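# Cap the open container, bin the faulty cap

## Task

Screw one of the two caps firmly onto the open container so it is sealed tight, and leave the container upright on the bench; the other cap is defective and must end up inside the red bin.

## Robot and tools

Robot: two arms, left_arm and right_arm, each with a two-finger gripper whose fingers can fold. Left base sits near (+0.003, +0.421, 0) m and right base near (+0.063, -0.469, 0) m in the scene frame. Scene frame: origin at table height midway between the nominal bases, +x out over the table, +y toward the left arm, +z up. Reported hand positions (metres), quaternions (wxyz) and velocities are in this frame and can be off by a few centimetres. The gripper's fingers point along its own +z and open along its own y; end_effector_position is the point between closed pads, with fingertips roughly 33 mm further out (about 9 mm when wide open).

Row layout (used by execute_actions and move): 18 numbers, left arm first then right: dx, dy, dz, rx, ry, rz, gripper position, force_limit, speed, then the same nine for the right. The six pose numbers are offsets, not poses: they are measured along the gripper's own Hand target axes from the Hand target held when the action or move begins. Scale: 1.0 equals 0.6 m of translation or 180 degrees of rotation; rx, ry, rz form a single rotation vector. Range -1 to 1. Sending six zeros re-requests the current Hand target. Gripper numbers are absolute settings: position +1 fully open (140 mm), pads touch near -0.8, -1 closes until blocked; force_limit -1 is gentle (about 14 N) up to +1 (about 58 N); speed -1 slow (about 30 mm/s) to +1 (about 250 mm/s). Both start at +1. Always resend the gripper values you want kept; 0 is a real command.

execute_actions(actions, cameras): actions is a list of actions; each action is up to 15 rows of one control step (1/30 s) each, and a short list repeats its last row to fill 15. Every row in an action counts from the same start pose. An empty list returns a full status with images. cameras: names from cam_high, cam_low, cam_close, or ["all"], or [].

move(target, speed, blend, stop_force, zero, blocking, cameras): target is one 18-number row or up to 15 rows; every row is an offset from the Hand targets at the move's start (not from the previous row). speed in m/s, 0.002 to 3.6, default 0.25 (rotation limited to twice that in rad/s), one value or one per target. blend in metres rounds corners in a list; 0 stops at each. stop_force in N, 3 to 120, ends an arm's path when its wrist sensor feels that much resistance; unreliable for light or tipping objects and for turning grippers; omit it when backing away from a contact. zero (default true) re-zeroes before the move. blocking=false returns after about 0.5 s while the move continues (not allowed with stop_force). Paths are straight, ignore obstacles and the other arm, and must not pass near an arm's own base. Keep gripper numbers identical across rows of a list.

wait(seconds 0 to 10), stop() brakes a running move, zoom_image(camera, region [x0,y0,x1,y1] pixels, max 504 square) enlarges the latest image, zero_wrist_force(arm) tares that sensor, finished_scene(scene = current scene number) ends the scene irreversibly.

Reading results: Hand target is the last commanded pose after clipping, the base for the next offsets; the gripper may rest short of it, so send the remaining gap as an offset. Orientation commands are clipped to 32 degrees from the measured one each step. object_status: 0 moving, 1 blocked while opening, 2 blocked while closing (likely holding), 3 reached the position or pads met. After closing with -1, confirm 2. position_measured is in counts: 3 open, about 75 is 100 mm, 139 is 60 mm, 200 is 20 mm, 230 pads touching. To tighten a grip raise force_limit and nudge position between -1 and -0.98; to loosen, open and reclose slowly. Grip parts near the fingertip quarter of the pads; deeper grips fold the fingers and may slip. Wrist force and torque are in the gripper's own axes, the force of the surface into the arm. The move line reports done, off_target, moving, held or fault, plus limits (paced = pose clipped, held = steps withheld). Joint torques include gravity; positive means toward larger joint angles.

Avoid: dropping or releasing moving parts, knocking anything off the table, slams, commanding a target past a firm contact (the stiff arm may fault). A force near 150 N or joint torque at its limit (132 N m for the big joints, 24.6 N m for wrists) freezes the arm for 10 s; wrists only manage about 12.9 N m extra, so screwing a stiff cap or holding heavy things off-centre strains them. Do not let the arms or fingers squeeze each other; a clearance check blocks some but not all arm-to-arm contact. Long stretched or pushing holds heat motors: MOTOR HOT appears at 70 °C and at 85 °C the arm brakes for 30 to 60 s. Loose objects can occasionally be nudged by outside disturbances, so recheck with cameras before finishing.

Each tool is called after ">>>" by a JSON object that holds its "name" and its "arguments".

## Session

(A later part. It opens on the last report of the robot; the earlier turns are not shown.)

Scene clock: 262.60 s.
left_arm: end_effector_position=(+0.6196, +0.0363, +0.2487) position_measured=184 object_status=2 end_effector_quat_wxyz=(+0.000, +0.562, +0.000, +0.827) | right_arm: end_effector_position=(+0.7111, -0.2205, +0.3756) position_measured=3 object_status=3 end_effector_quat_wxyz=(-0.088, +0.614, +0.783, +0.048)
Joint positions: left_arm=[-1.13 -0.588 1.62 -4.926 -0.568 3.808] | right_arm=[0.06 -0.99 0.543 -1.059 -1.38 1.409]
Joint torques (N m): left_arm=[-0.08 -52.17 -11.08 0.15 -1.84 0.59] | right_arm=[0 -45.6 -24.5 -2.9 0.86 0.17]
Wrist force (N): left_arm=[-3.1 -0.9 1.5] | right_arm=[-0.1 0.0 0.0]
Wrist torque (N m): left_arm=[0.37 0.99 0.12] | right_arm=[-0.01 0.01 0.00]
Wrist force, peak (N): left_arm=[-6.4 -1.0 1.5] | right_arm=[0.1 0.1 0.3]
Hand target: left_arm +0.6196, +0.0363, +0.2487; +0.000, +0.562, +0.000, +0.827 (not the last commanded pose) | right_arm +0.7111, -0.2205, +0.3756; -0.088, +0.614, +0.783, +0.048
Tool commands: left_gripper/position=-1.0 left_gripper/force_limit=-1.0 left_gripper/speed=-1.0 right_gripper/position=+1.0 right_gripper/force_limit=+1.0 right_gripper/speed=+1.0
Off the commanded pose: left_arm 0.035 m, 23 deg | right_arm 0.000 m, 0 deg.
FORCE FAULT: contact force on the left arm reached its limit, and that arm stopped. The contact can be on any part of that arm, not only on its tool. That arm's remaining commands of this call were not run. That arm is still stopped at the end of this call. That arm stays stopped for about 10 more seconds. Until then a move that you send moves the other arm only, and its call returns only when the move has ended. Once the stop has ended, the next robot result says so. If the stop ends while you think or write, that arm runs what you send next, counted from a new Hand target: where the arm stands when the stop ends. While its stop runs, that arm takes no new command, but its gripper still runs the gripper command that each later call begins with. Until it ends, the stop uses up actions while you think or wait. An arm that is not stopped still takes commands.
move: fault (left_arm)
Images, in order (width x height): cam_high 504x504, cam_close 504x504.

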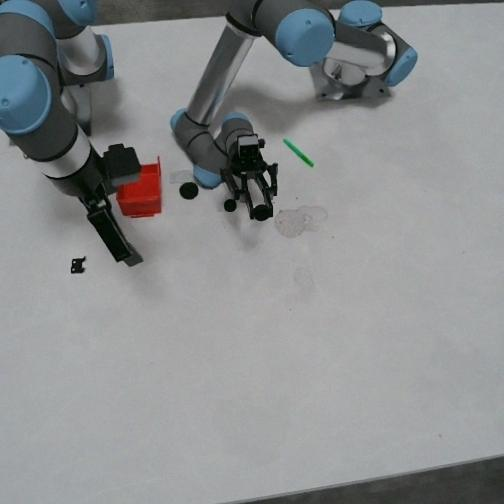

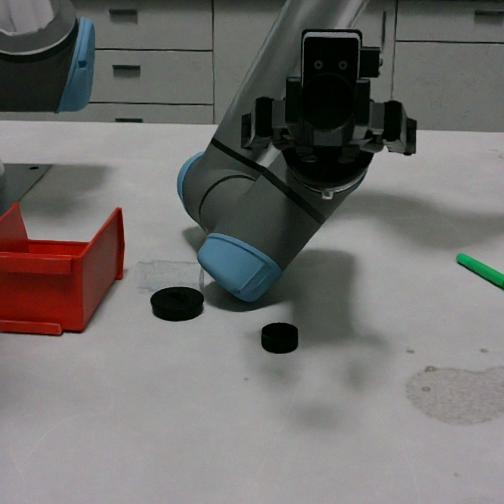

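>>> {"name": "wait", "arguments": {"seconds": 8, "cameras": ["cam_high", "cam_close"]}}

Scene clock: 280.77 s.
left_arm: end_effector_position=(+0.6196, +0.0363, +0.2487) position_measured=184 object_status=2 end_effector_quat_wxyz=(+0.000, +0.562, +0.000, +0.827) | right_arm: end_effector_position=(+0.7111, -0.2205, +0.3756) position_measured=3 object_status=3 end_effector_quat_wxyz=(-0.088, +0.614, +0.783, +0.048)
Joint positions: left_arm=[-1.13 -0.588 1.62 -4.926 -0.568 3.808] | right_arm=[0.06 -0.99 0.543 -1.059 -1.38 1.409]
Joint torques (N m): left_arm=[0.04 -51.19 -8.81 1.01 -1.4 -0.22] | right_arm=[1.56 -43.72 -24.03 -2.9 0.84 0.08]
Wrist force (N): left_arm=[-3.1 -0.6 1.2] | right_arm=[-0.1 0.1 0.2]
Wrist torque (N m): left_arm=[0.43 1.00 0.12] | right_arm=[0.02 0.01 0.00]
Wrist force, peak (N): left_arm=[-3.4 -0.9 1.5] | right_arm=[-0.2 0.0 0.4]
Hand target: left_arm +0.6196, +0.0363, +0.2487; +0.000, +0.562, +0.000, +0.827 (not the last commanded pose) | right_arm +0.7111, -0.2205, +0.3756; -0.088, +0.614, +0.783, +0.048
Tool commands: left_gripper/position=-1.0 left_gripper/force_limit=-1.0 left_gripper/speed=-1.0 right_gripper/position=+1.0 right_gripper/force_limit=+1.0 right_gripper/speed=+1.0
Off the commanded pose: left_arm 0.035 m, 23 deg | right_arm 0.000 m, 0 deg.
FORCE FAULT, CONTINUED: the left arm's stop, for the force fault that an earlier result reported, is over. The rest of the stop counts as 20 of the actions that you can send in this scene. That arm's target is now where it stood when the stop ended, not its last command. That arm accepts commands again.
wait: 8.00 s; at rest from the start
Images, in order (width x height): cam_high 504x504, cam_close 504x504.

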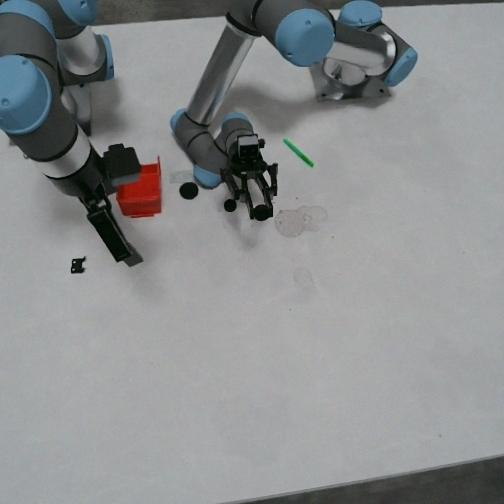

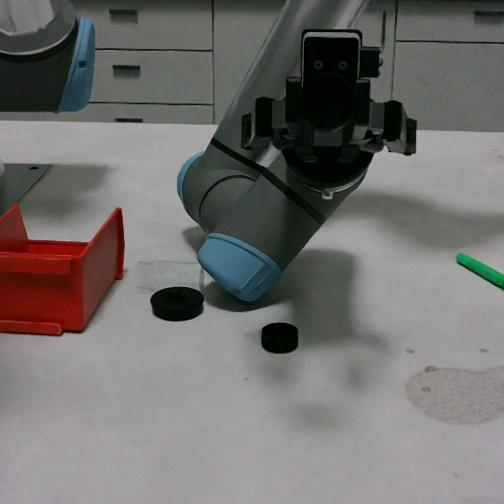

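>>> {"name": "move", "arguments": {"target": [0.28, 0.0, 0.11, 0, 0, 0, -1, -1, -1, 0,0,0,0,0,0,1,1,1], "speed": 0.12, "cameras": ["cam_high", "cam_close"]}}

>>> {"name": "zoom_image", "arguments": {"camera": "cam_close", "region": [90, 220, 250, 380]}}

Scene clock: 288.23 s.
left_arm: end_effector_position=(+0.6191, +0.0364, +0.4293) position_measured=184 object_status=2 end_effector_quat_wxyz=(+0.000, +0.562, +0.001, +0.827) | right_arm: end_effector_position=(+0.7111, -0.2205, +0.3756) position_measured=3 object_status=3 end_effector_quat_wxyz=(-0.088, +0.614, +0.783, +0.048)
Joint positions: left_arm=[-1.131 -0.916 1.633 -4.611 -0.568 3.809] | right_arm=[0.06 -0.99 0.543 -1.059 -1.38 1.409]
Joint torques (N m): left_arm=[2.66 -43.08 -6.45 1.72 -0.15 -2.08] | right_arm=[-0.08 -43.78 -24.36 -2.94 1.23 0.15]
Wrist force (N): left_arm=[-2.5 -1.2 1.4] | right_arm=[0.0 0.1 0.2]
Wrist torque (N m): left_arm=[0.28 0.86 0.10] | right_arm=[0.02 -0.01 0.00]
Wrist force, peak (N): left_arm=[-4.9 -0.8 0.5] | right_arm=[0.0 0.0 0.4]
Hand target: left_arm +0.6192, +0.0364, +0.4292; +0.000, +0.562, +0.000, +0.827 | right_arm +0.7111, -0.2205, +0.3756; -0.088, +0.614, +0.783, +0.048
Off the commanded pose: left_arm 0.000 m, 0 deg | right_arm 0.000 m, 0 deg.
move: done
Images, in order (width x height): cam_high 504x504, cam_close 504x504.

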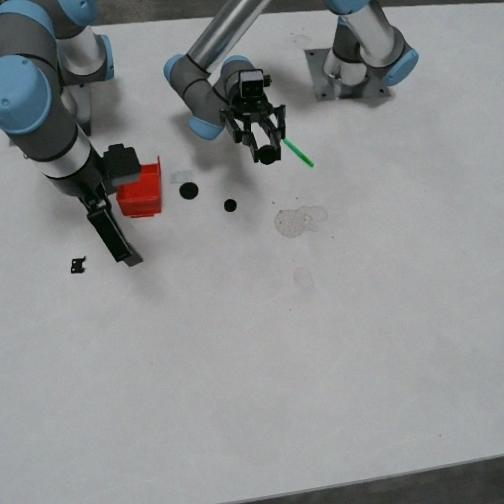

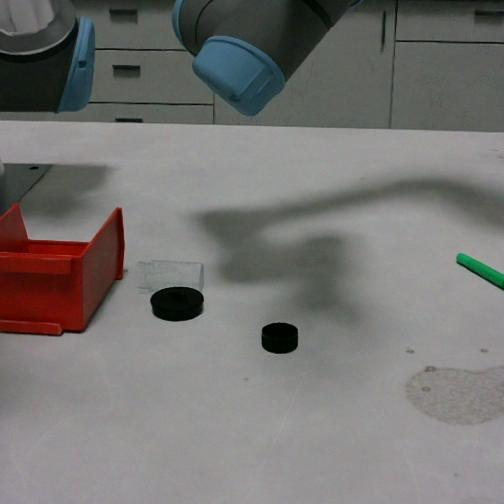

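Scaled by 3.150 from the camera's 504x504 image, which has a finer 720x720 frame.

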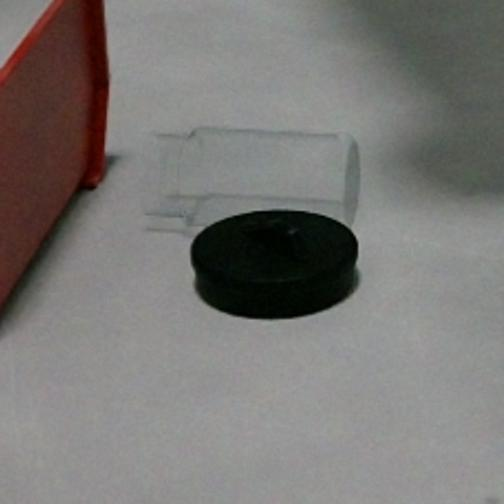

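>>> {"name": "zoom_image", "arguments": {"camera": "cam_high", "region": [245, 135, 285, 175]}}

>>> {"name": "zoom_image", "arguments": {"camera": "cam_high", "region": [220, 195, 240, 215]}}

Scaled by 12.600 from the camera's 504x504 image, which has a finer 720x720 frame.

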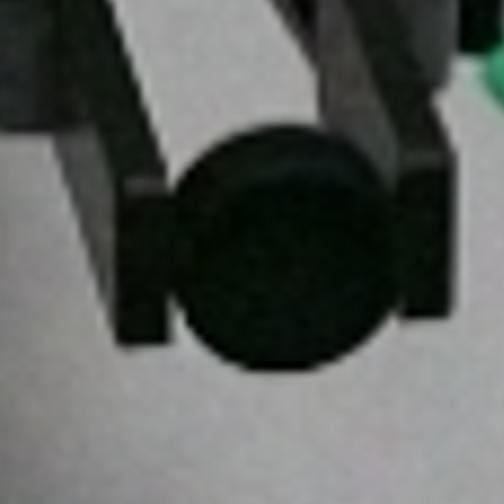

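Scaled by 25.200 from the camera's 504x504 image, which has a finer 720x720 frame.

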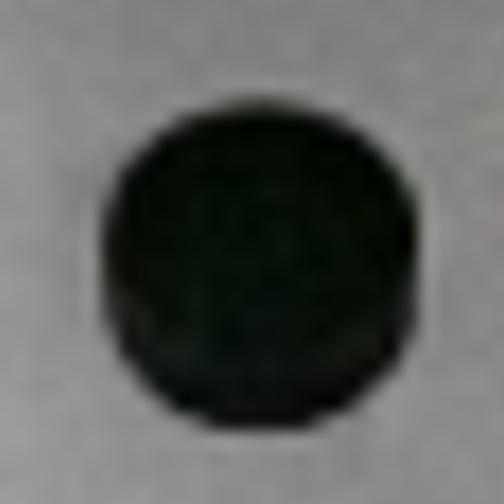

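>>> {"name": "zoom_image", "arguments": {"camera": "cam_high", "region": [140, 140, 240, 240]}}

>>> {"name": "zoom_image", "arguments": {"camera": "cam_close", "region": [120, 240, 220, 340]}}

Scaled by 5.040 from the camera's 504x504 image, which has a finer 720x720 frame.

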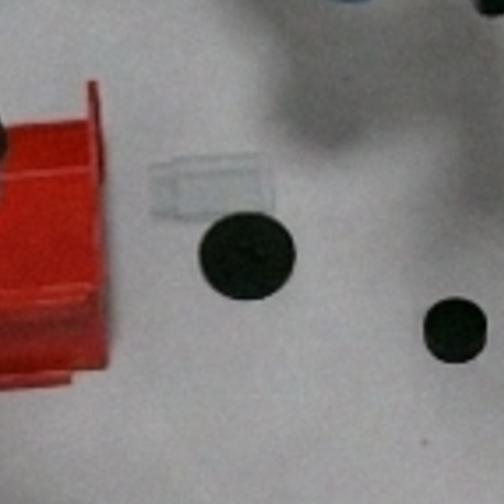

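Scaled by 5.040 from the camera's 504x504 image, which has a finer 720x720 frame.

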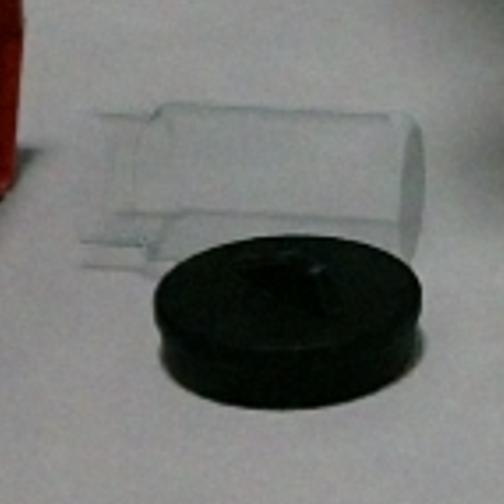

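>>> {"name": "move", "arguments": {"target": [[-0.2045, -0.2067, -0.2943, 0, -0.62, 0, -1, -1, -1, 0,0,0,0,0,0,0.05,1,1],[-0.2045, -0.2067, -0.2943, 0, -0.62, 0, -1, -1, -1, 0.2187,-0.4442,0.4085,0.033,-0.0605,-0.4218,0.05,1,1]], "speed": 0.3, "cameras": ["all"]}}

>>> {"name": "zoom_image", "arguments": {"camera": "cam_high", "region": [130, 120, 250, 240]}}

>>> {"name": "zoom_image", "arguments": {"camera": "cam_close", "region": [80, 180, 260, 360]}}

Scene clock: 433.00 s.
left_arm: end_effector_position=(+0.5001, +0.1602, +0.2501) position_measured=184 object_status=2 end_effector_quat_wxyz=(+0.000, +1.000, +0.000, +0.000) | right_arm: end_effector_position=(+0.4028, -0.1150, +0.1705) position_measured=123 object_status=3 end_effector_quat_wxyz=(+0.000, +0.000, +1.000, +0.000)
Joint positions: left_arm=[-0.719 -1.445 1.503 -1.63 -1.572 2.419] | right_arm=[0.505 -1.583 1.856 -1.843 -1.57 0.531]
Joint torques (N m): left_arm=[5.05 -32.87 -30.37 -1.85 -1.08 2] | right_arm=[8.2 -15.81 -20.43 -4.17 1.61 -1.22]
Wrist force (N): left_arm=[-1.4 -1.7 -1.6] | right_arm=[-0.1 -0.2 0.4]
Wrist torque (N m): left_arm=[-0.51 0.08 0.52] | right_arm=[-0.04 -0.05 -0.18]
Wrist force, peak (N): left_arm=[-3.1 -0.8 2.2] | right_arm=[2.0 0.6 1.4]
Hand target: left_arm +0.5001, +0.1602, +0.2501; +0.000, +1.000, +0.000, +0.000 | right_arm +0.4028, -0.1150, +0.1704; +0.000, +0.000, +1.000, +0.000
Off the commanded pose: left_arm 0.000 m, 0 deg | right_arm 0.000 m, 0 deg.
move: done

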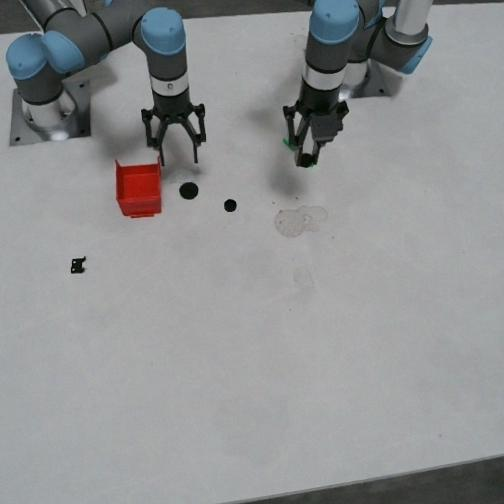

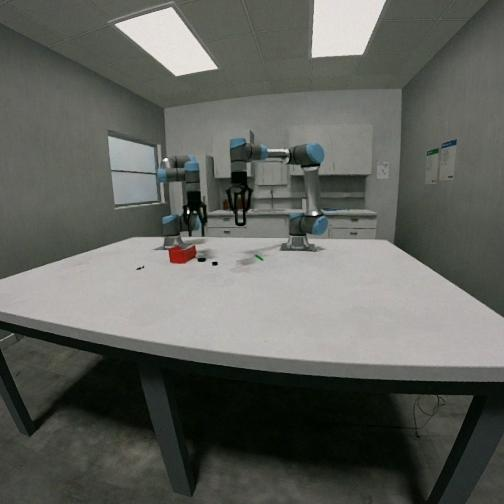

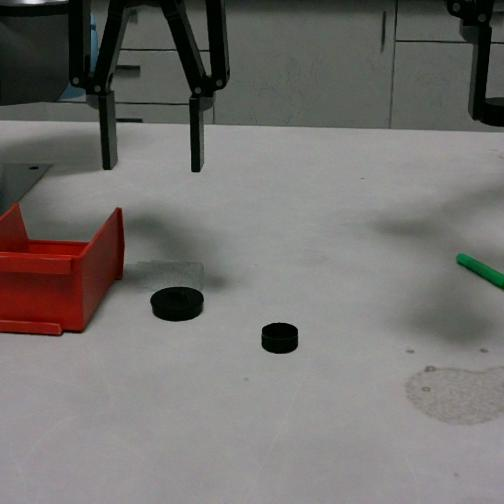

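Scaled by 4.200 from the camera's 504x504 image, which has a finer 720x720 frame.

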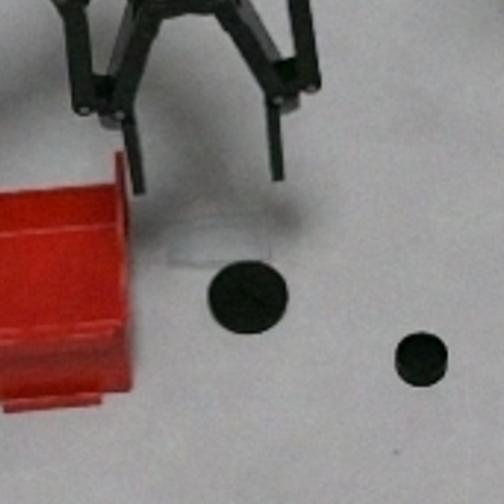

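Scaled by 2.800 from the camera's 504x504 image, which has a finer 720x720 frame.

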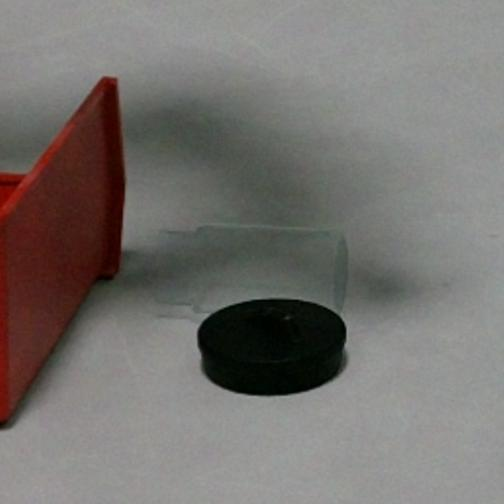

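>>> {"name": "move", "arguments": {"target": [0,0,0,0,0,0, -1, -1, -1, -0.015,0.03,0.175,0,0,0,0.175,1,1], "speed": 0.2, "cameras": ["cam_high", "cam_close"]}}

>>> {"name": "zoom_image", "arguments": {"camera": "cam_high", "region": [130, 140, 250, 260]}}

>>> {"name": "zoom_image", "arguments": {"camera": "cam_close", "region": [80, 180, 260, 360]}}

Scene clock: 448.97 s.
left_arm: end_effector_position=(+0.5001, +0.1602, +0.2501) position_measured=184 object_status=2 end_effector_quat_wxyz=(+0.000, +1.000, +0.000, +0.000) | right_arm: end_effector_position=(+0.4116, -0.0970, +0.0654) position_measured=107 object_status=3 end_effector_quat_wxyz=(+0.000, +0.000, +1.000, +0.000) end_effector_velocity=(+0.002, +0.001, +0.001) end_effector_angular_velocity=(+0.003, -0.005, +0.000)
Joint positions: left_arm=[-0.719 -1.445 1.503 -1.63 -1.572 2.419] | right_arm=[0.527 -1.431 1.986 -2.125 -1.57 0.553]
Joint velocities: left_arm=[within noise] | right_arm=[0 -0.001 -0.001 -0.005 0 0]
Joint torques (N m): left_arm=[9.76 -23.31 -30.07 -2.61 -0.81 1.62] | right_arm=[-6.2 -19.34 -27.71 -4.81 0.05 -1.26]
Wrist force (N): left_arm=[-1.4 -1.6 -1.7] | right_arm=[-0.2 -0.2 0.4]
Wrist torque (N m): left_arm=[-0.47 0.08 0.52] | right_arm=[-0.04 -0.02 -0.16]
Wrist force, peak (N): left_arm=[-1.6 -2.0 -1.7] | right_arm=[-0.3 0.2 3.3]
Hand target: left_arm +0.5001, +0.1602, +0.2501; +0.000, +1.000, +0.000, +0.000 | right_arm +0.4117, -0.0970, +0.0654; +0.000, +0.000, +1.000, +0.000
Off the commanded pose: left_arm 0.000 m, 0 deg | right_arm 0.000 m, 0 deg.
move: done
Images, in order (width x height): cam_high 504x504, cam_close 504x504.

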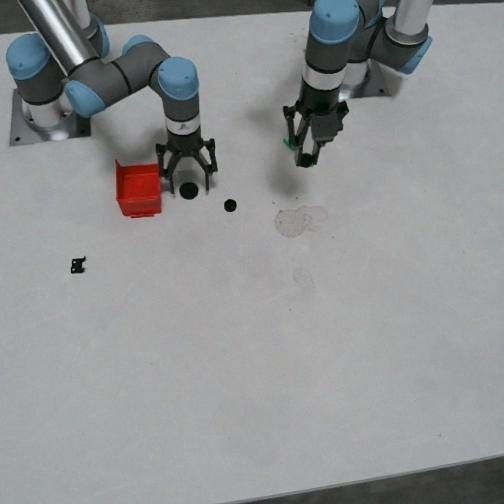

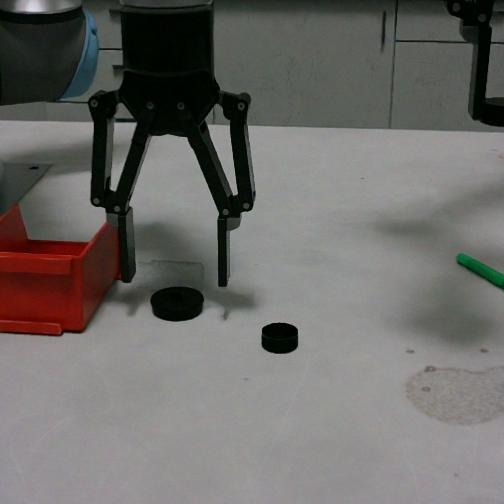

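Scaled by 4.200 from the camera's 504x504 image, which has a finer 720x720 frame.

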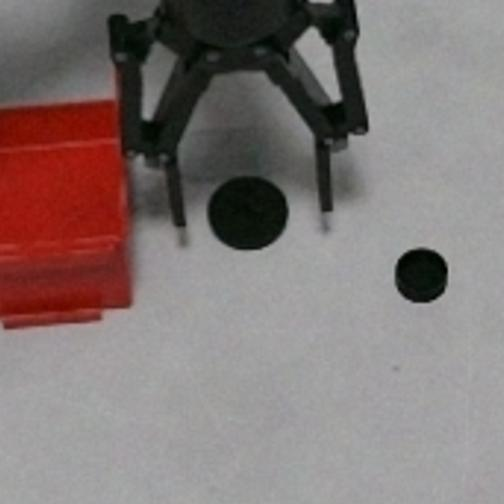

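Scaled by 2.800 from the camera's 504x504 image, which has a finer 720x720 frame.

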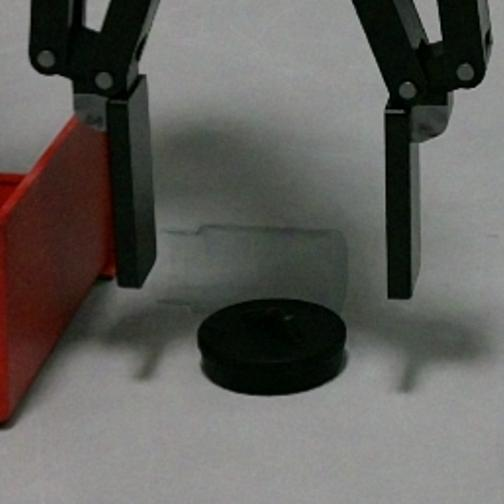

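>>> {"name": "move", "arguments": {"target": [[0,0,0,0,0,0, -1, -1, -1, 0.015,-0.0042,0.0523,0,0,0,0.175,1,1],[0,0,0,0,0,0, -1, -1, -1, 0.015,-0.0042,0.0523,0,0,0,-1,-0.8,-1]], "speed": 0.15, "cameras": ["cam_high", "cam_close"]}}

>>> {"name": "zoom_image", "arguments": {"camera": "cam_close", "region": [80, 180, 260, 360]}}

Scene clock: 471.67 s.
left_arm: end_effector_position=(+0.5001, +0.1602, +0.2501) position_measured=184 object_status=2 end_effector_quat_wxyz=(+0.000, +1.000, +0.000, +0.000) | right_arm: end_effector_position=(+0.4027, -0.0995, +0.0340) position_measured=158 object_status=0 end_effector_quat_wxyz=(+0.000, +0.000, +1.000, +0.000)
Joint positions: left_arm=[-0.719 -1.445 1.503 -1.63 -1.572 2.419] | right_arm=[0.533 -1.403 2.049 -2.217 -1.57 0.558]
Joint torques (N m): left_arm=[8.09 -23.39 -27.64 -3.55 -0.13 1.41] | right_arm=[-6.31 -33.52 -30.68 -4.6 0.4 -1.19]
Wrist force (N): left_arm=[-1.5 -1.9 -1.7] | right_arm=[1.3 -3.2 -6.0]
Wrist torque (N m): left_arm=[-0.54 0.10 0.52] | right_arm=[0.12 0.00 -0.20]
Wrist force, peak (N): left_arm=[-1.6 -2.0 -1.8] | right_arm=[1.3 -3.2 -6.0]
Hand target: left_arm +0.5001, +0.1602, +0.2501; +0.000, +1.000, +0.000, +0.000 | right_arm +0.4026, -0.0995, +0.0340; +0.000, +0.000, +1.000, +0.000
Off the commanded pose: left_arm 0.000 m, 0 deg | right_arm 0.000 m, 0 deg.
move: done
Images, in order (width x height): cam_high 504x504, cam_close 504x504.

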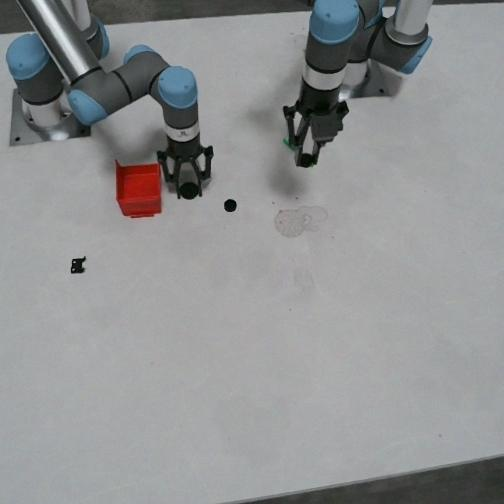

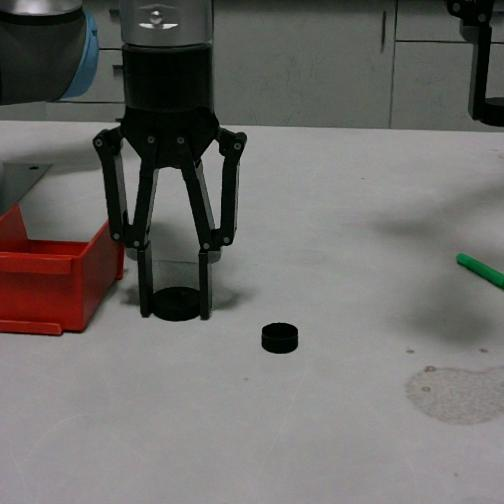

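Scaled by 2.800 from the camera's 504x504 image, which has a finer 720x720 frame.

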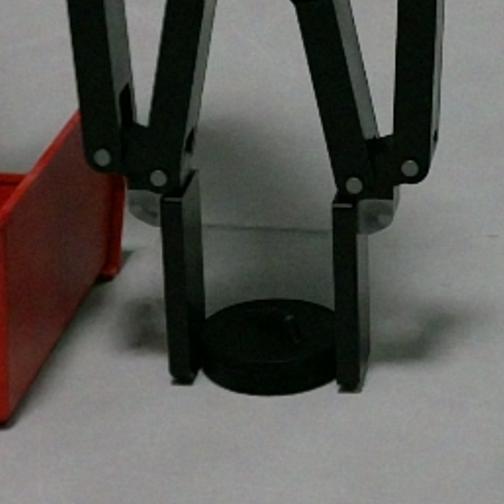

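>>> {"name": "move", "arguments": {"target": [0,0,0,0,0,0, -1, -1, -1, 0,0,-0.1,0,0,0,-1,-0.8,-1], "speed": 0.15, "cameras": ["cam_close"]}}

Scene clock: 480.20 s.
left_arm: end_effector_position=(+0.5001, +0.1602, +0.2501) position_measured=184 object_status=2 end_effector_quat_wxyz=(+0.000, +1.000, +0.000, +0.000) | right_arm: end_effector_position=(+0.4027, -0.0995, +0.0940) position_measured=158 object_status=2 end_effector_quat_wxyz=(+0.000, +0.000, +1.000, +0.000)
Joint positions: left_arm=[-0.719 -1.445 1.503 -1.63 -1.572 2.419] | right_arm=[0.533 -1.486 1.965 -2.049 -1.57 0.558]
Joint torques (N m): left_arm=[10.69 -23 -25.16 -3.4 0.5 1.23] | right_arm=[-6.76 -29.83 -17.33 -1.17 1.04 -1.22]
Wrist force (N): left_arm=[-1.6 -1.9 -1.6] | right_arm=[-0.2 0.0 1.0]
Wrist torque (N m): left_arm=[-0.54 0.12 0.52] | right_arm=[-0.01 -0.01 -0.18]
Wrist force, peak (N): left_arm=[-1.6 -2.0 -1.7] | right_arm=[1.3 -3.6 -6.0]
Hand target: left_arm +0.5001, +0.1602, +0.2501; +0.000, +1.000, +0.000, +0.000 | right_arm +0.4027, -0.0995, +0.0940; +0.000, +0.000, +1.000, +0.000
Off the commanded pose: left_arm 0.000 m, 0 deg | right_arm 0.000 m, 0 deg.
move: done
Images, in order (width x height): cam_close 504x504.

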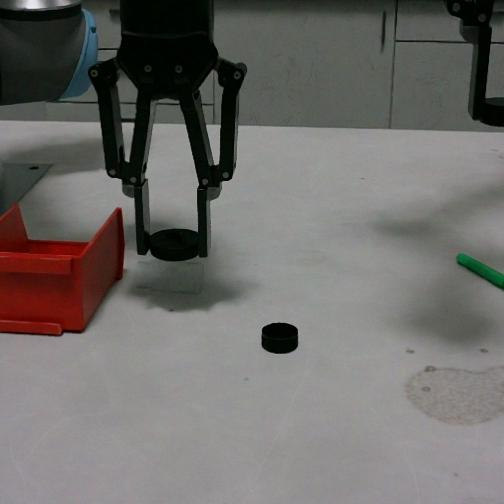

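>>> {"name": "move", "arguments": {"target": [[0,0,0,0,0,0, -1, -1, -1, -0.229,-0.0675,0,0,0,0,-1,-0.8,-1],[0,0,0,0,0,0, -1, -1, -1, -0.229,-0.0675,0.0985,0,0,0,-1,-0.8,-1],[0,0,0,0,0,0, -1, -1, -1, -0.229,-0.0675,0.0985,0,0,0,0.1,-0.8,-0.5],[0,0,0,0,0,0, -1, -1, -1, -0.229,-0.0675,-0.1,0,0,0,0.1,-0.8,-0.5]], "speed": [0.2,0.08,0.1,0.2], "cameras": ["cam_high","cam_close"]}}

>>> {"name": "zoom_image", "arguments": {"camera": "cam_high", "region": [130, 120, 250, 240]}}

>>> {"name": "zoom_image", "arguments": {"camera": "cam_close", "region": [80, 180, 260, 360]}}

Scene clock: 496.73 s.
left_arm: end_effector_position=(+0.5001, +0.1602, +0.2501) position_measured=184 object_status=2 end_effector_quat_wxyz=(+0.000, +1.000, +0.000, +0.000) | right_arm: end_effector_position=(+0.5401, -0.1400, +0.1537) position_measured=117 object_status=3 end_effector_quat_wxyz=(-0.001, +0.000, +1.000, +0.000)
Joint positions: left_arm=[-0.719 -1.445 1.503 -1.63 -1.572 2.419] | right_arm=[0.346 -1.36 1.653 -1.862 -1.57 0.371]
Joint torques (N m): left_arm=[9.78 -22.47 -22.33 -3.53 1.17 0.51] | right_arm=[-6.54 -34.71 -29.18 -1.03 1.03 -1.4]
Wrist force (N): left_arm=[-1.5 -1.8 -1.5] | right_arm=[0.1 -0.1 0.5]
Wrist torque (N m): left_arm=[-0.52 0.11 0.52] | right_arm=[-0.02 -0.09 -0.17]
Wrist force, peak (N): left_arm=[-1.6 -2.1 -1.8] | right_arm=[4.7 -2.1 -10.7]
Hand target: left_arm +0.5001, +0.1602, +0.2501; +0.000, +1.000, +0.000, +0.000 | right_arm +0.5402, -0.1400, +0.1539; +0.000, +0.000, +1.000, +0.000
Off the commanded pose: left_arm 0.000 m, 0 deg | right_arm 0.000 m, 0 deg.
move: done
Images, in order (width x height): cam_high 504x504, cam_close 504x504.

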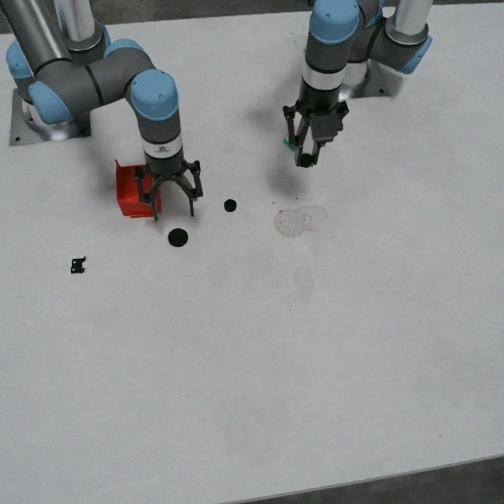

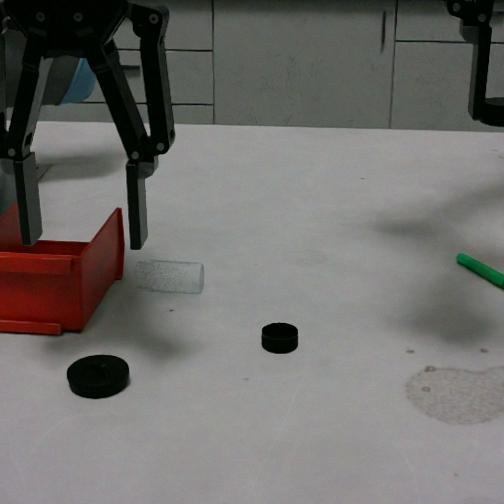

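Scaled by 4.200 from the camera's 504x504 image, which has a finer 720x720 frame.

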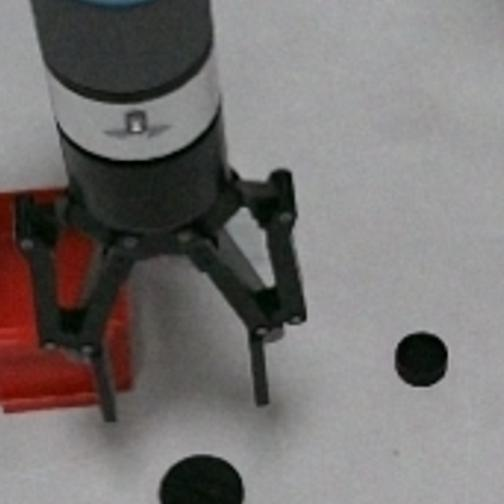

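Scaled by 2.800 from the camera's 504x504 image, which has a finer 720x720 frame.

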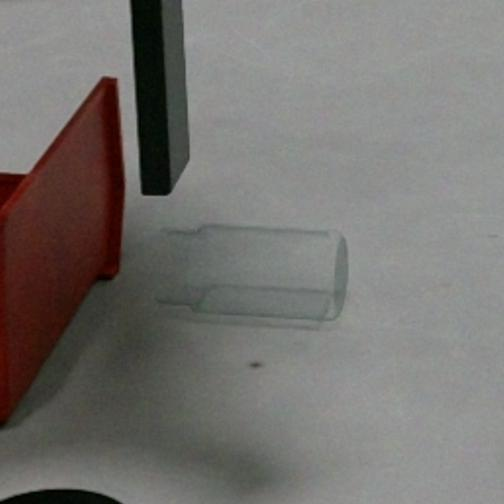

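>>> {"name": "move", "arguments": {"target": [0,0,0,0,0,0, -1, -1, -1, 0.3,0.06,0.0067,0,0,0.5,0.0,-0.8,-0.5], "speed": 0.3, "cameras": ["cam_high","cam_close"]}}

>>> {"name": "zoom_image", "arguments": {"camera": "cam_high", "region": [130, 110, 230, 210]}}

>>> {"name": "zoom_image", "arguments": {"camera": "cam_close", "region": [80, 140, 260, 320]}}

Scene clock: 525.60 s.
left_arm: end_effector_position=(+0.5001, +0.1602, +0.2501) position_measured=184 object_status=2 end_effector_quat_wxyz=(+0.000, +1.000, +0.000, +0.000) | right_arm: end_effector_position=(+0.3601, -0.1041, +0.1500) position_measured=129 object_status=3 end_effector_quat_wxyz=(+0.000, +0.707, +0.707, +0.000) end_effector_velocity=(+0.000, +0.000, +0.000) end_effector_angular_velocity=(+0.000, +0.001, -0.006)
Joint positions: left_arm=[-0.719 -1.445 1.503 -1.63 -1.572 2.419] | right_arm=[0.574 -1.617 1.944 -1.897 -1.57 2.171]
Joint velocities: left_arm=[within noise] | right_arm=[0.001 0.001 0 0 0 0.006]
Joint torques (N m): left_arm=[9.73 -22.4 -22.11 -3.8 1.15 0.3] | right_arm=[-3.62 -12.67 -36.39 -4.19 -0.36 1.43]
Wrist force (N): left_arm=[-1.4 -1.8 -1.7] | right_arm=[-0.2 -0.2 0.5]
Wrist torque (N m): left_arm=[-0.52 0.07 0.52] | right_arm=[-0.05 -0.02 -0.06]
Wrist force, peak (N): left_arm=[-1.5 -2.0 -1.8] | right_arm=[-1.2 -0.3 0.1]
Hand target: left_arm +0.5001, +0.1602, +0.2501; +0.000, +1.000, +0.000, +0.000 | right_arm +0.3602, -0.1040, +0.1500; +0.000, +0.707, +0.707, +0.000
Off the commanded pose: left_arm 0.000 m, 0 deg | right_arm 0.000 m, 0 deg.
move: done
Images, in order (width x height): cam_high 504x504, cam_close 504x504.

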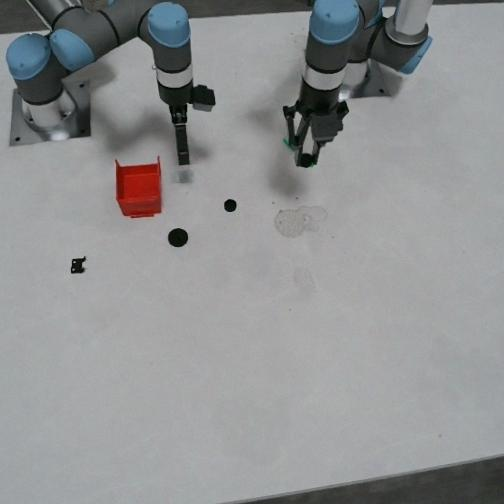

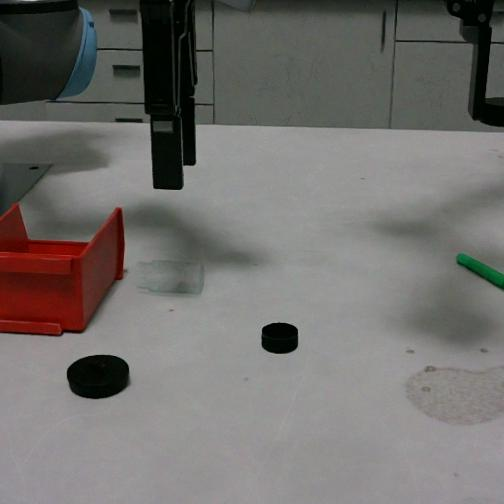

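Scaled by 5.040 from the camera's 504x504 image, which has a finer 720x720 frame.

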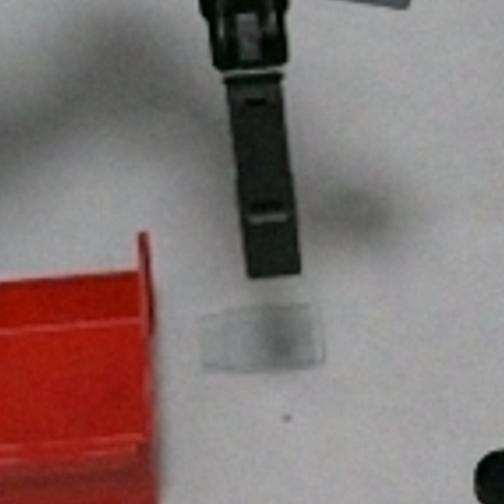

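Scaled by 2.800 from the camera's 504x504 image, which has a finer 720x720 frame.

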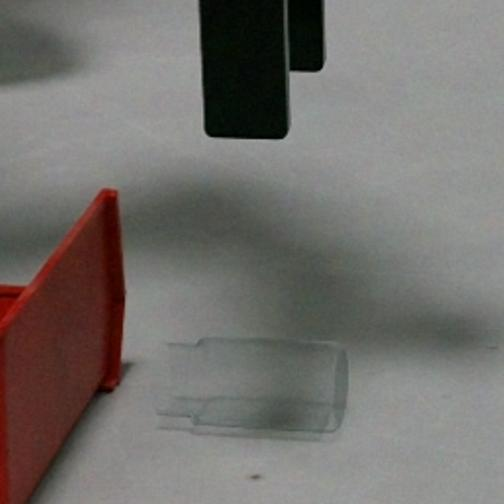

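>>> {"name": "move", "arguments": {"target": [0,0,0,0,0,0, -1, -1, -1, 0,0,0.1167,0,0,0,0.0,-0.8,-0.5], "speed": 0.2, "cameras": ["cam_high","cam_close"]}}

>>> {"name": "zoom_image", "arguments": {"camera": "cam_high", "region": [130, 110, 230, 210]}}

>>> {"name": "zoom_image", "arguments": {"camera": "cam_close", "region": [100, 200, 220, 320]}}

Scene clock: 538.90 s.
left_arm: end_effector_position=(+0.5001, +0.1602, +0.2501) position_measured=184 object_status=2 end_effector_quat_wxyz=(+0.000, +1.000, +0.000, +0.000) | right_arm: end_effector_position=(+0.3601, -0.1040, +0.0801) position_measured=129 object_status=3 end_effector_quat_wxyz=(+0.000, +0.707, +0.707, +0.000)
Joint positions: left_arm=[-0.719 -1.445 1.503 -1.63 -1.572 2.419] | right_arm=[0.574 -1.543 2.066 -2.094 -1.57 2.171]
Joint torques (N m): left_arm=[8.62 -21.8 -20.7 -3.66 0.84 -0.03] | right_arm=[7 -20.94 -19.73 -4.58 0.72 1.5]
Wrist force (N): left_arm=[-1.5 -1.9 -1.7] | right_arm=[-0.1 -0.1 0.4]
Wrist torque (N m): left_arm=[-0.53 0.09 0.52] | right_arm=[-0.03 -0.05 -0.07]
Wrist force, peak (N): left_arm=[-1.6 -1.9 -1.9] | right_arm=[0.0 -0.1 2.8]
Hand target: left_arm +0.5001, +0.1602, +0.2501; +0.000, +1.000, +0.000, +0.000 | right_arm +0.3601, -0.1040, +0.0800; +0.000, +0.707, +0.707, +0.000
Off the commanded pose: left_arm 0.000 m, 0 deg | right_arm 0.000 m, 0 deg.
move: done
Images, in order (width x height): cam_high 504x504, cam_close 504x504.

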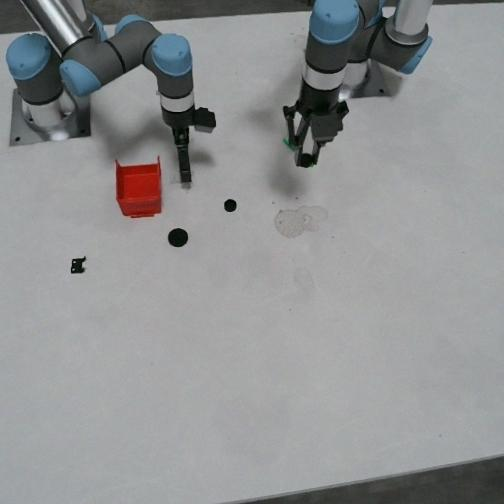

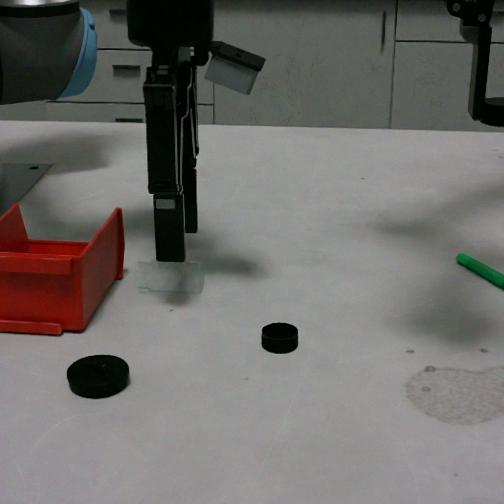

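Scaled by 5.040 from the camera's 504x504 image, which has a finer 720x720 frame.

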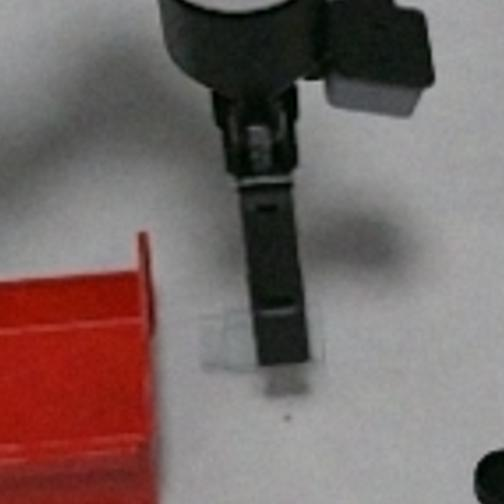

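Scaled by 4.200 from the camera's 504x504 image, which has a finer 720x720 frame.

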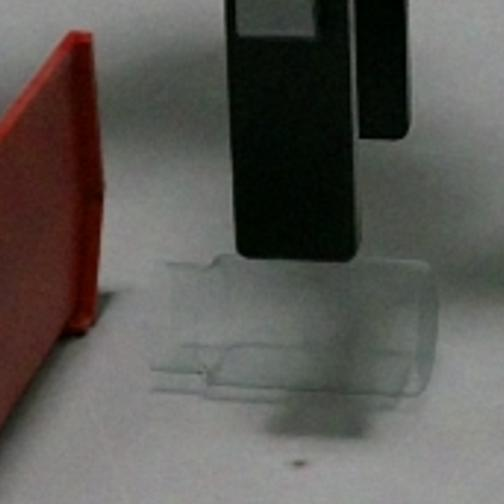

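>>> {"name": "move", "arguments": {"target": [[0,0,0,0,0,0, -1, -1, -1, 0,-0.0183,0.0,0,0,0,0.0,-0.8,-0.5],[0,0,0,0,0,0, -1, -1, -1, 0,-0.0183,0.07,0,0,0,0.0,-0.8,-0.5],[0,0,0,0,0,0, -1, -1, -1, 0,-0.0183,0.07,0,0,0,-1,-1,-1]], "speed": [0.1,0.1,0.1], "cameras": ["cam_high","cam_close"]}}

>>> {"name": "zoom_image", "arguments": {"camera": "cam_close", "region": [100, 200, 220, 320]}}

Scene clock: 564.17 s.
left_arm: end_effector_position=(+0.5001, +0.1602, +0.2501) position_measured=184 object_status=2 end_effector_quat_wxyz=(+0.000, +1.000, +0.000, +0.000) | right_arm: end_effector_position=(+0.3491, -0.1040, +0.0380) position_measured=183 object_status=0 end_effector_quat_wxyz=(+0.000, +0.707, +0.707, +0.000)
Joint positions: left_arm=[-0.719 -1.445 1.503 -1.63 -1.572 2.419] | right_arm=[0.589 -1.495 2.144 -2.219 -1.57 2.185]
Joint torques (N m): left_arm=[8.96 -21.8 -22.15 -3.25 1.13 -0.31] | right_arm=[4.63 -20.66 -31.63 -4.71 1.27 1.23]
Wrist force (N): left_arm=[-1.3 -1.9 -1.7] | right_arm=[-1.0 -1.8 -3.8]
Wrist torque (N m): left_arm=[-0.54 0.06 0.52] | right_arm=[0.01 -0.05 -0.17]
Wrist force, peak (N): left_arm=[-1.7 -1.9 -1.8] | right_arm=[-1.0 -1.8 -3.8]
Hand target: left_arm +0.5001, +0.1602, +0.2501; +0.000, +1.000, +0.000, +0.000 | right_arm +0.3491, -0.1040, +0.0380; +0.000, +0.707, +0.707, +0.000
Off the commanded pose: left_arm 0.000 m, 0 deg | right_arm 0.000 m, 0 deg.
move: done
Images, in order (width x height): cam_high 504x504, cam_close 504x504.

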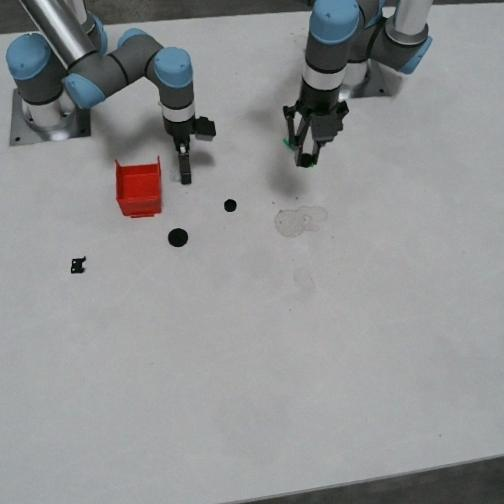

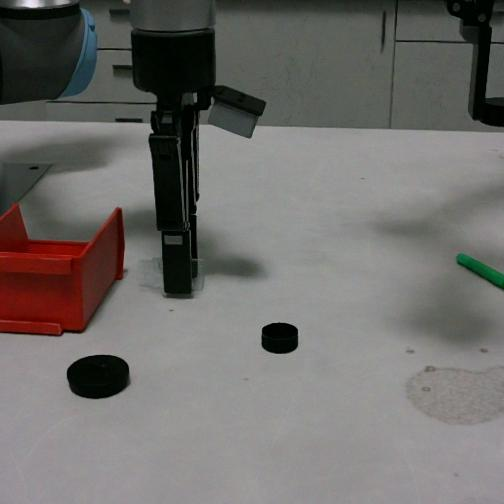

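Scaled by 4.200 from the camera's 504x504 image, which has a finer 720x720 frame.

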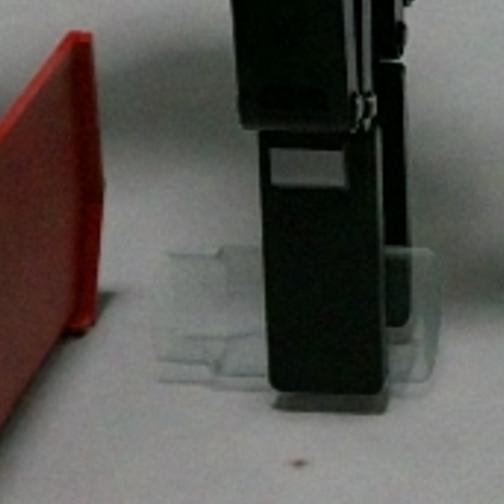

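>>> {"name": "move", "arguments": {"target": [0,0,0,0,0,0, -1, -1, -1, 0,0,-0.1,0,0,0,-1,-1,-1], "speed": 0.1, "cameras": ["cam_close"]}}

>>> {"name": "zoom_image", "arguments": {"camera": "cam_close", "region": [100, 140, 260, 300]}}

Scene clock: 571.00 s.
left_arm: end_effector_position=(+0.5001, +0.1602, +0.2501) position_measured=184 object_status=2 end_effector_quat_wxyz=(+0.000, +1.000, +0.000, +0.000) | right_arm: end_effector_position=(+0.3492, -0.1040, +0.0980) position_measured=183 object_status=2 end_effector_quat_wxyz=(+0.000, +0.707, +0.707, +0.000)
Joint positions: left_arm=[-0.719 -1.445 1.503 -1.63 -1.572 2.419] | right_arm=[0.588 -1.582 2.054 -2.042 -1.57 2.185]
Joint torques (N m): left_arm=[9.71 -22.22 -21.37 -3.45 0.84 -0.65] | right_arm=[-7.09 -20.36 -12.61 -0.99 1.09 -1.36]
Wrist force (N): left_arm=[-1.4 -1.9 -1.8] | right_arm=[-0.2 0.0 0.7]
Wrist torque (N m): left_arm=[-0.53 0.09 0.52] | right_arm=[-0.02 -0.03 -0.15]
Wrist force, peak (N): left_arm=[-1.5 -1.9 -1.8] | right_arm=[-1.0 -1.9 -4.0]
Hand target: left_arm +0.5001, +0.1602, +0.2501; +0.000, +1.000, +0.000, +0.000 | right_arm +0.3491, -0.1040, +0.0980; +0.000, +0.707, +0.707, +0.000
Off the commanded pose: left_arm 0.000 m, 0 deg | right_arm 0.000 m, 0 deg.
move: done
Images, in order (width x height): cam_close 504x504.

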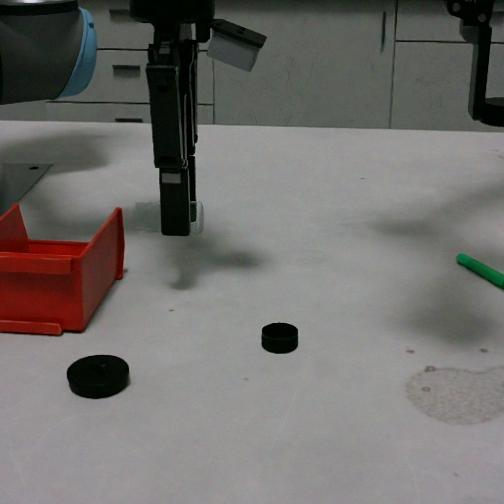

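Scaled by 3.150 from the camera's 504x504 image, which has a finer 720x720 frame.

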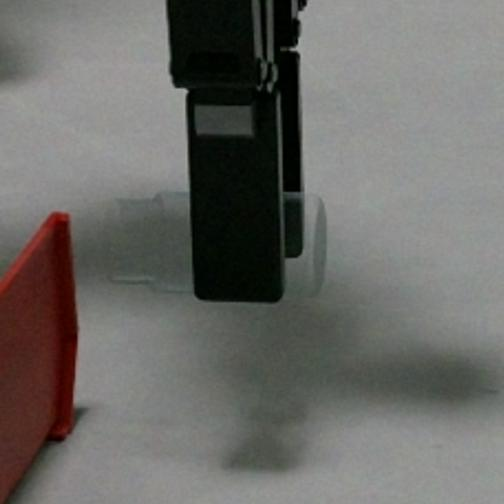

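>>> {"name": "move", "arguments": {"target": [[0,0,0,0,0,0, -1, -1, -1, 0,0,-0.2,0,0,0,-1,-1,-1],[0,0,0,0,0,0, -1, -1, -1, 0.0517,0.2182,-0.2,-0.3849,0.3849,-0.3849,-1,-1,-1],[0,0,0,0,0,0, -1, -1, -1, 0.0517,0.2182,-0.17,-0.7071,0,-0.7071,-1,-1,-1]], "speed": [0.2,0.35,0.35], "blend": [0.03,0.03,0], "cameras": ["all"]}}

>>> {"name": "zoom_image", "arguments": {"camera": "cam_close", "region": [120, 40, 320, 240]}}

Scene clock: 616.87 s.
left_arm: end_effector_position=(+0.5001, +0.1602, +0.2501) position_measured=184 object_status=2 end_effector_quat_wxyz=(+0.000, +1.000, +0.000, +0.000) | right_arm: end_effector_position=(+0.4802, -0.0730, +0.1999) position_measured=183 object_status=2 end_effector_quat_wxyz=(+0.500, -0.500, +0.500, +0.500)
Joint positions: left_arm=[-0.719 -1.445 1.503 -1.63 -1.572 2.419] | right_arm=[-0.144 -0.826 2.096 -4.412 0.118 0.001]
Joint torques (N m): left_arm=[8.79 -20.61 -22 -3.52 0.83 -1.2] | right_arm=[-4.38 -45.92 1.29 2.01 0.54 -1.34]
Wrist force (N): left_arm=[-1.5 -1.9 -1.7] | right_arm=[-1.2 -1.1 2.7]
Wrist torque (N m): left_arm=[-0.53 0.10 0.52] | right_arm=[-0.55 0.10 -0.35]
Wrist force, peak (N): left_arm=[-1.5 -2.0 -1.9] | right_arm=[0.0 0.0 3.8]
Hand target: left_arm +0.5001, +0.1602, +0.2501; +0.000, +1.000, +0.000, +0.000 | right_arm +0.4801, -0.0730, +0.1999; +0.500, -0.500, +0.500, +0.500
Off the commanded pose: left_arm 0.000 m, 0 deg | right_arm 0.000 m, 0 deg.
move: done

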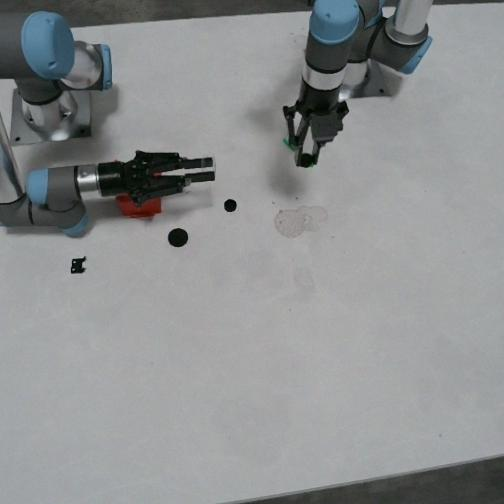

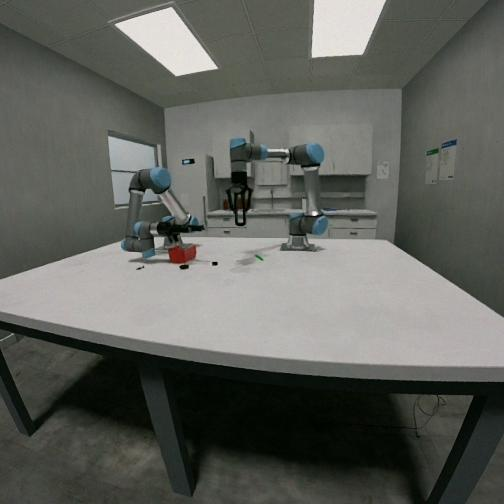

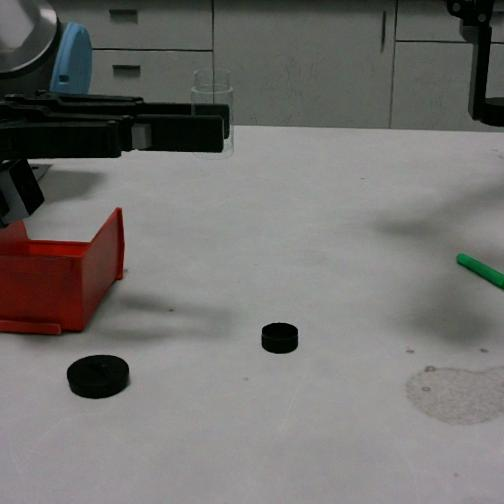

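Scaled by 2.520 from the camera's 504x504 image, which has a finer 720x720 frame.

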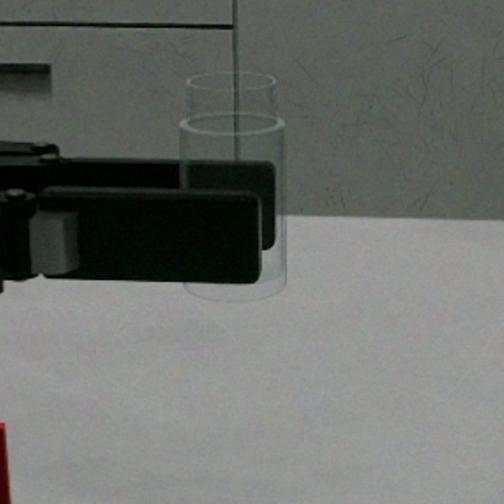

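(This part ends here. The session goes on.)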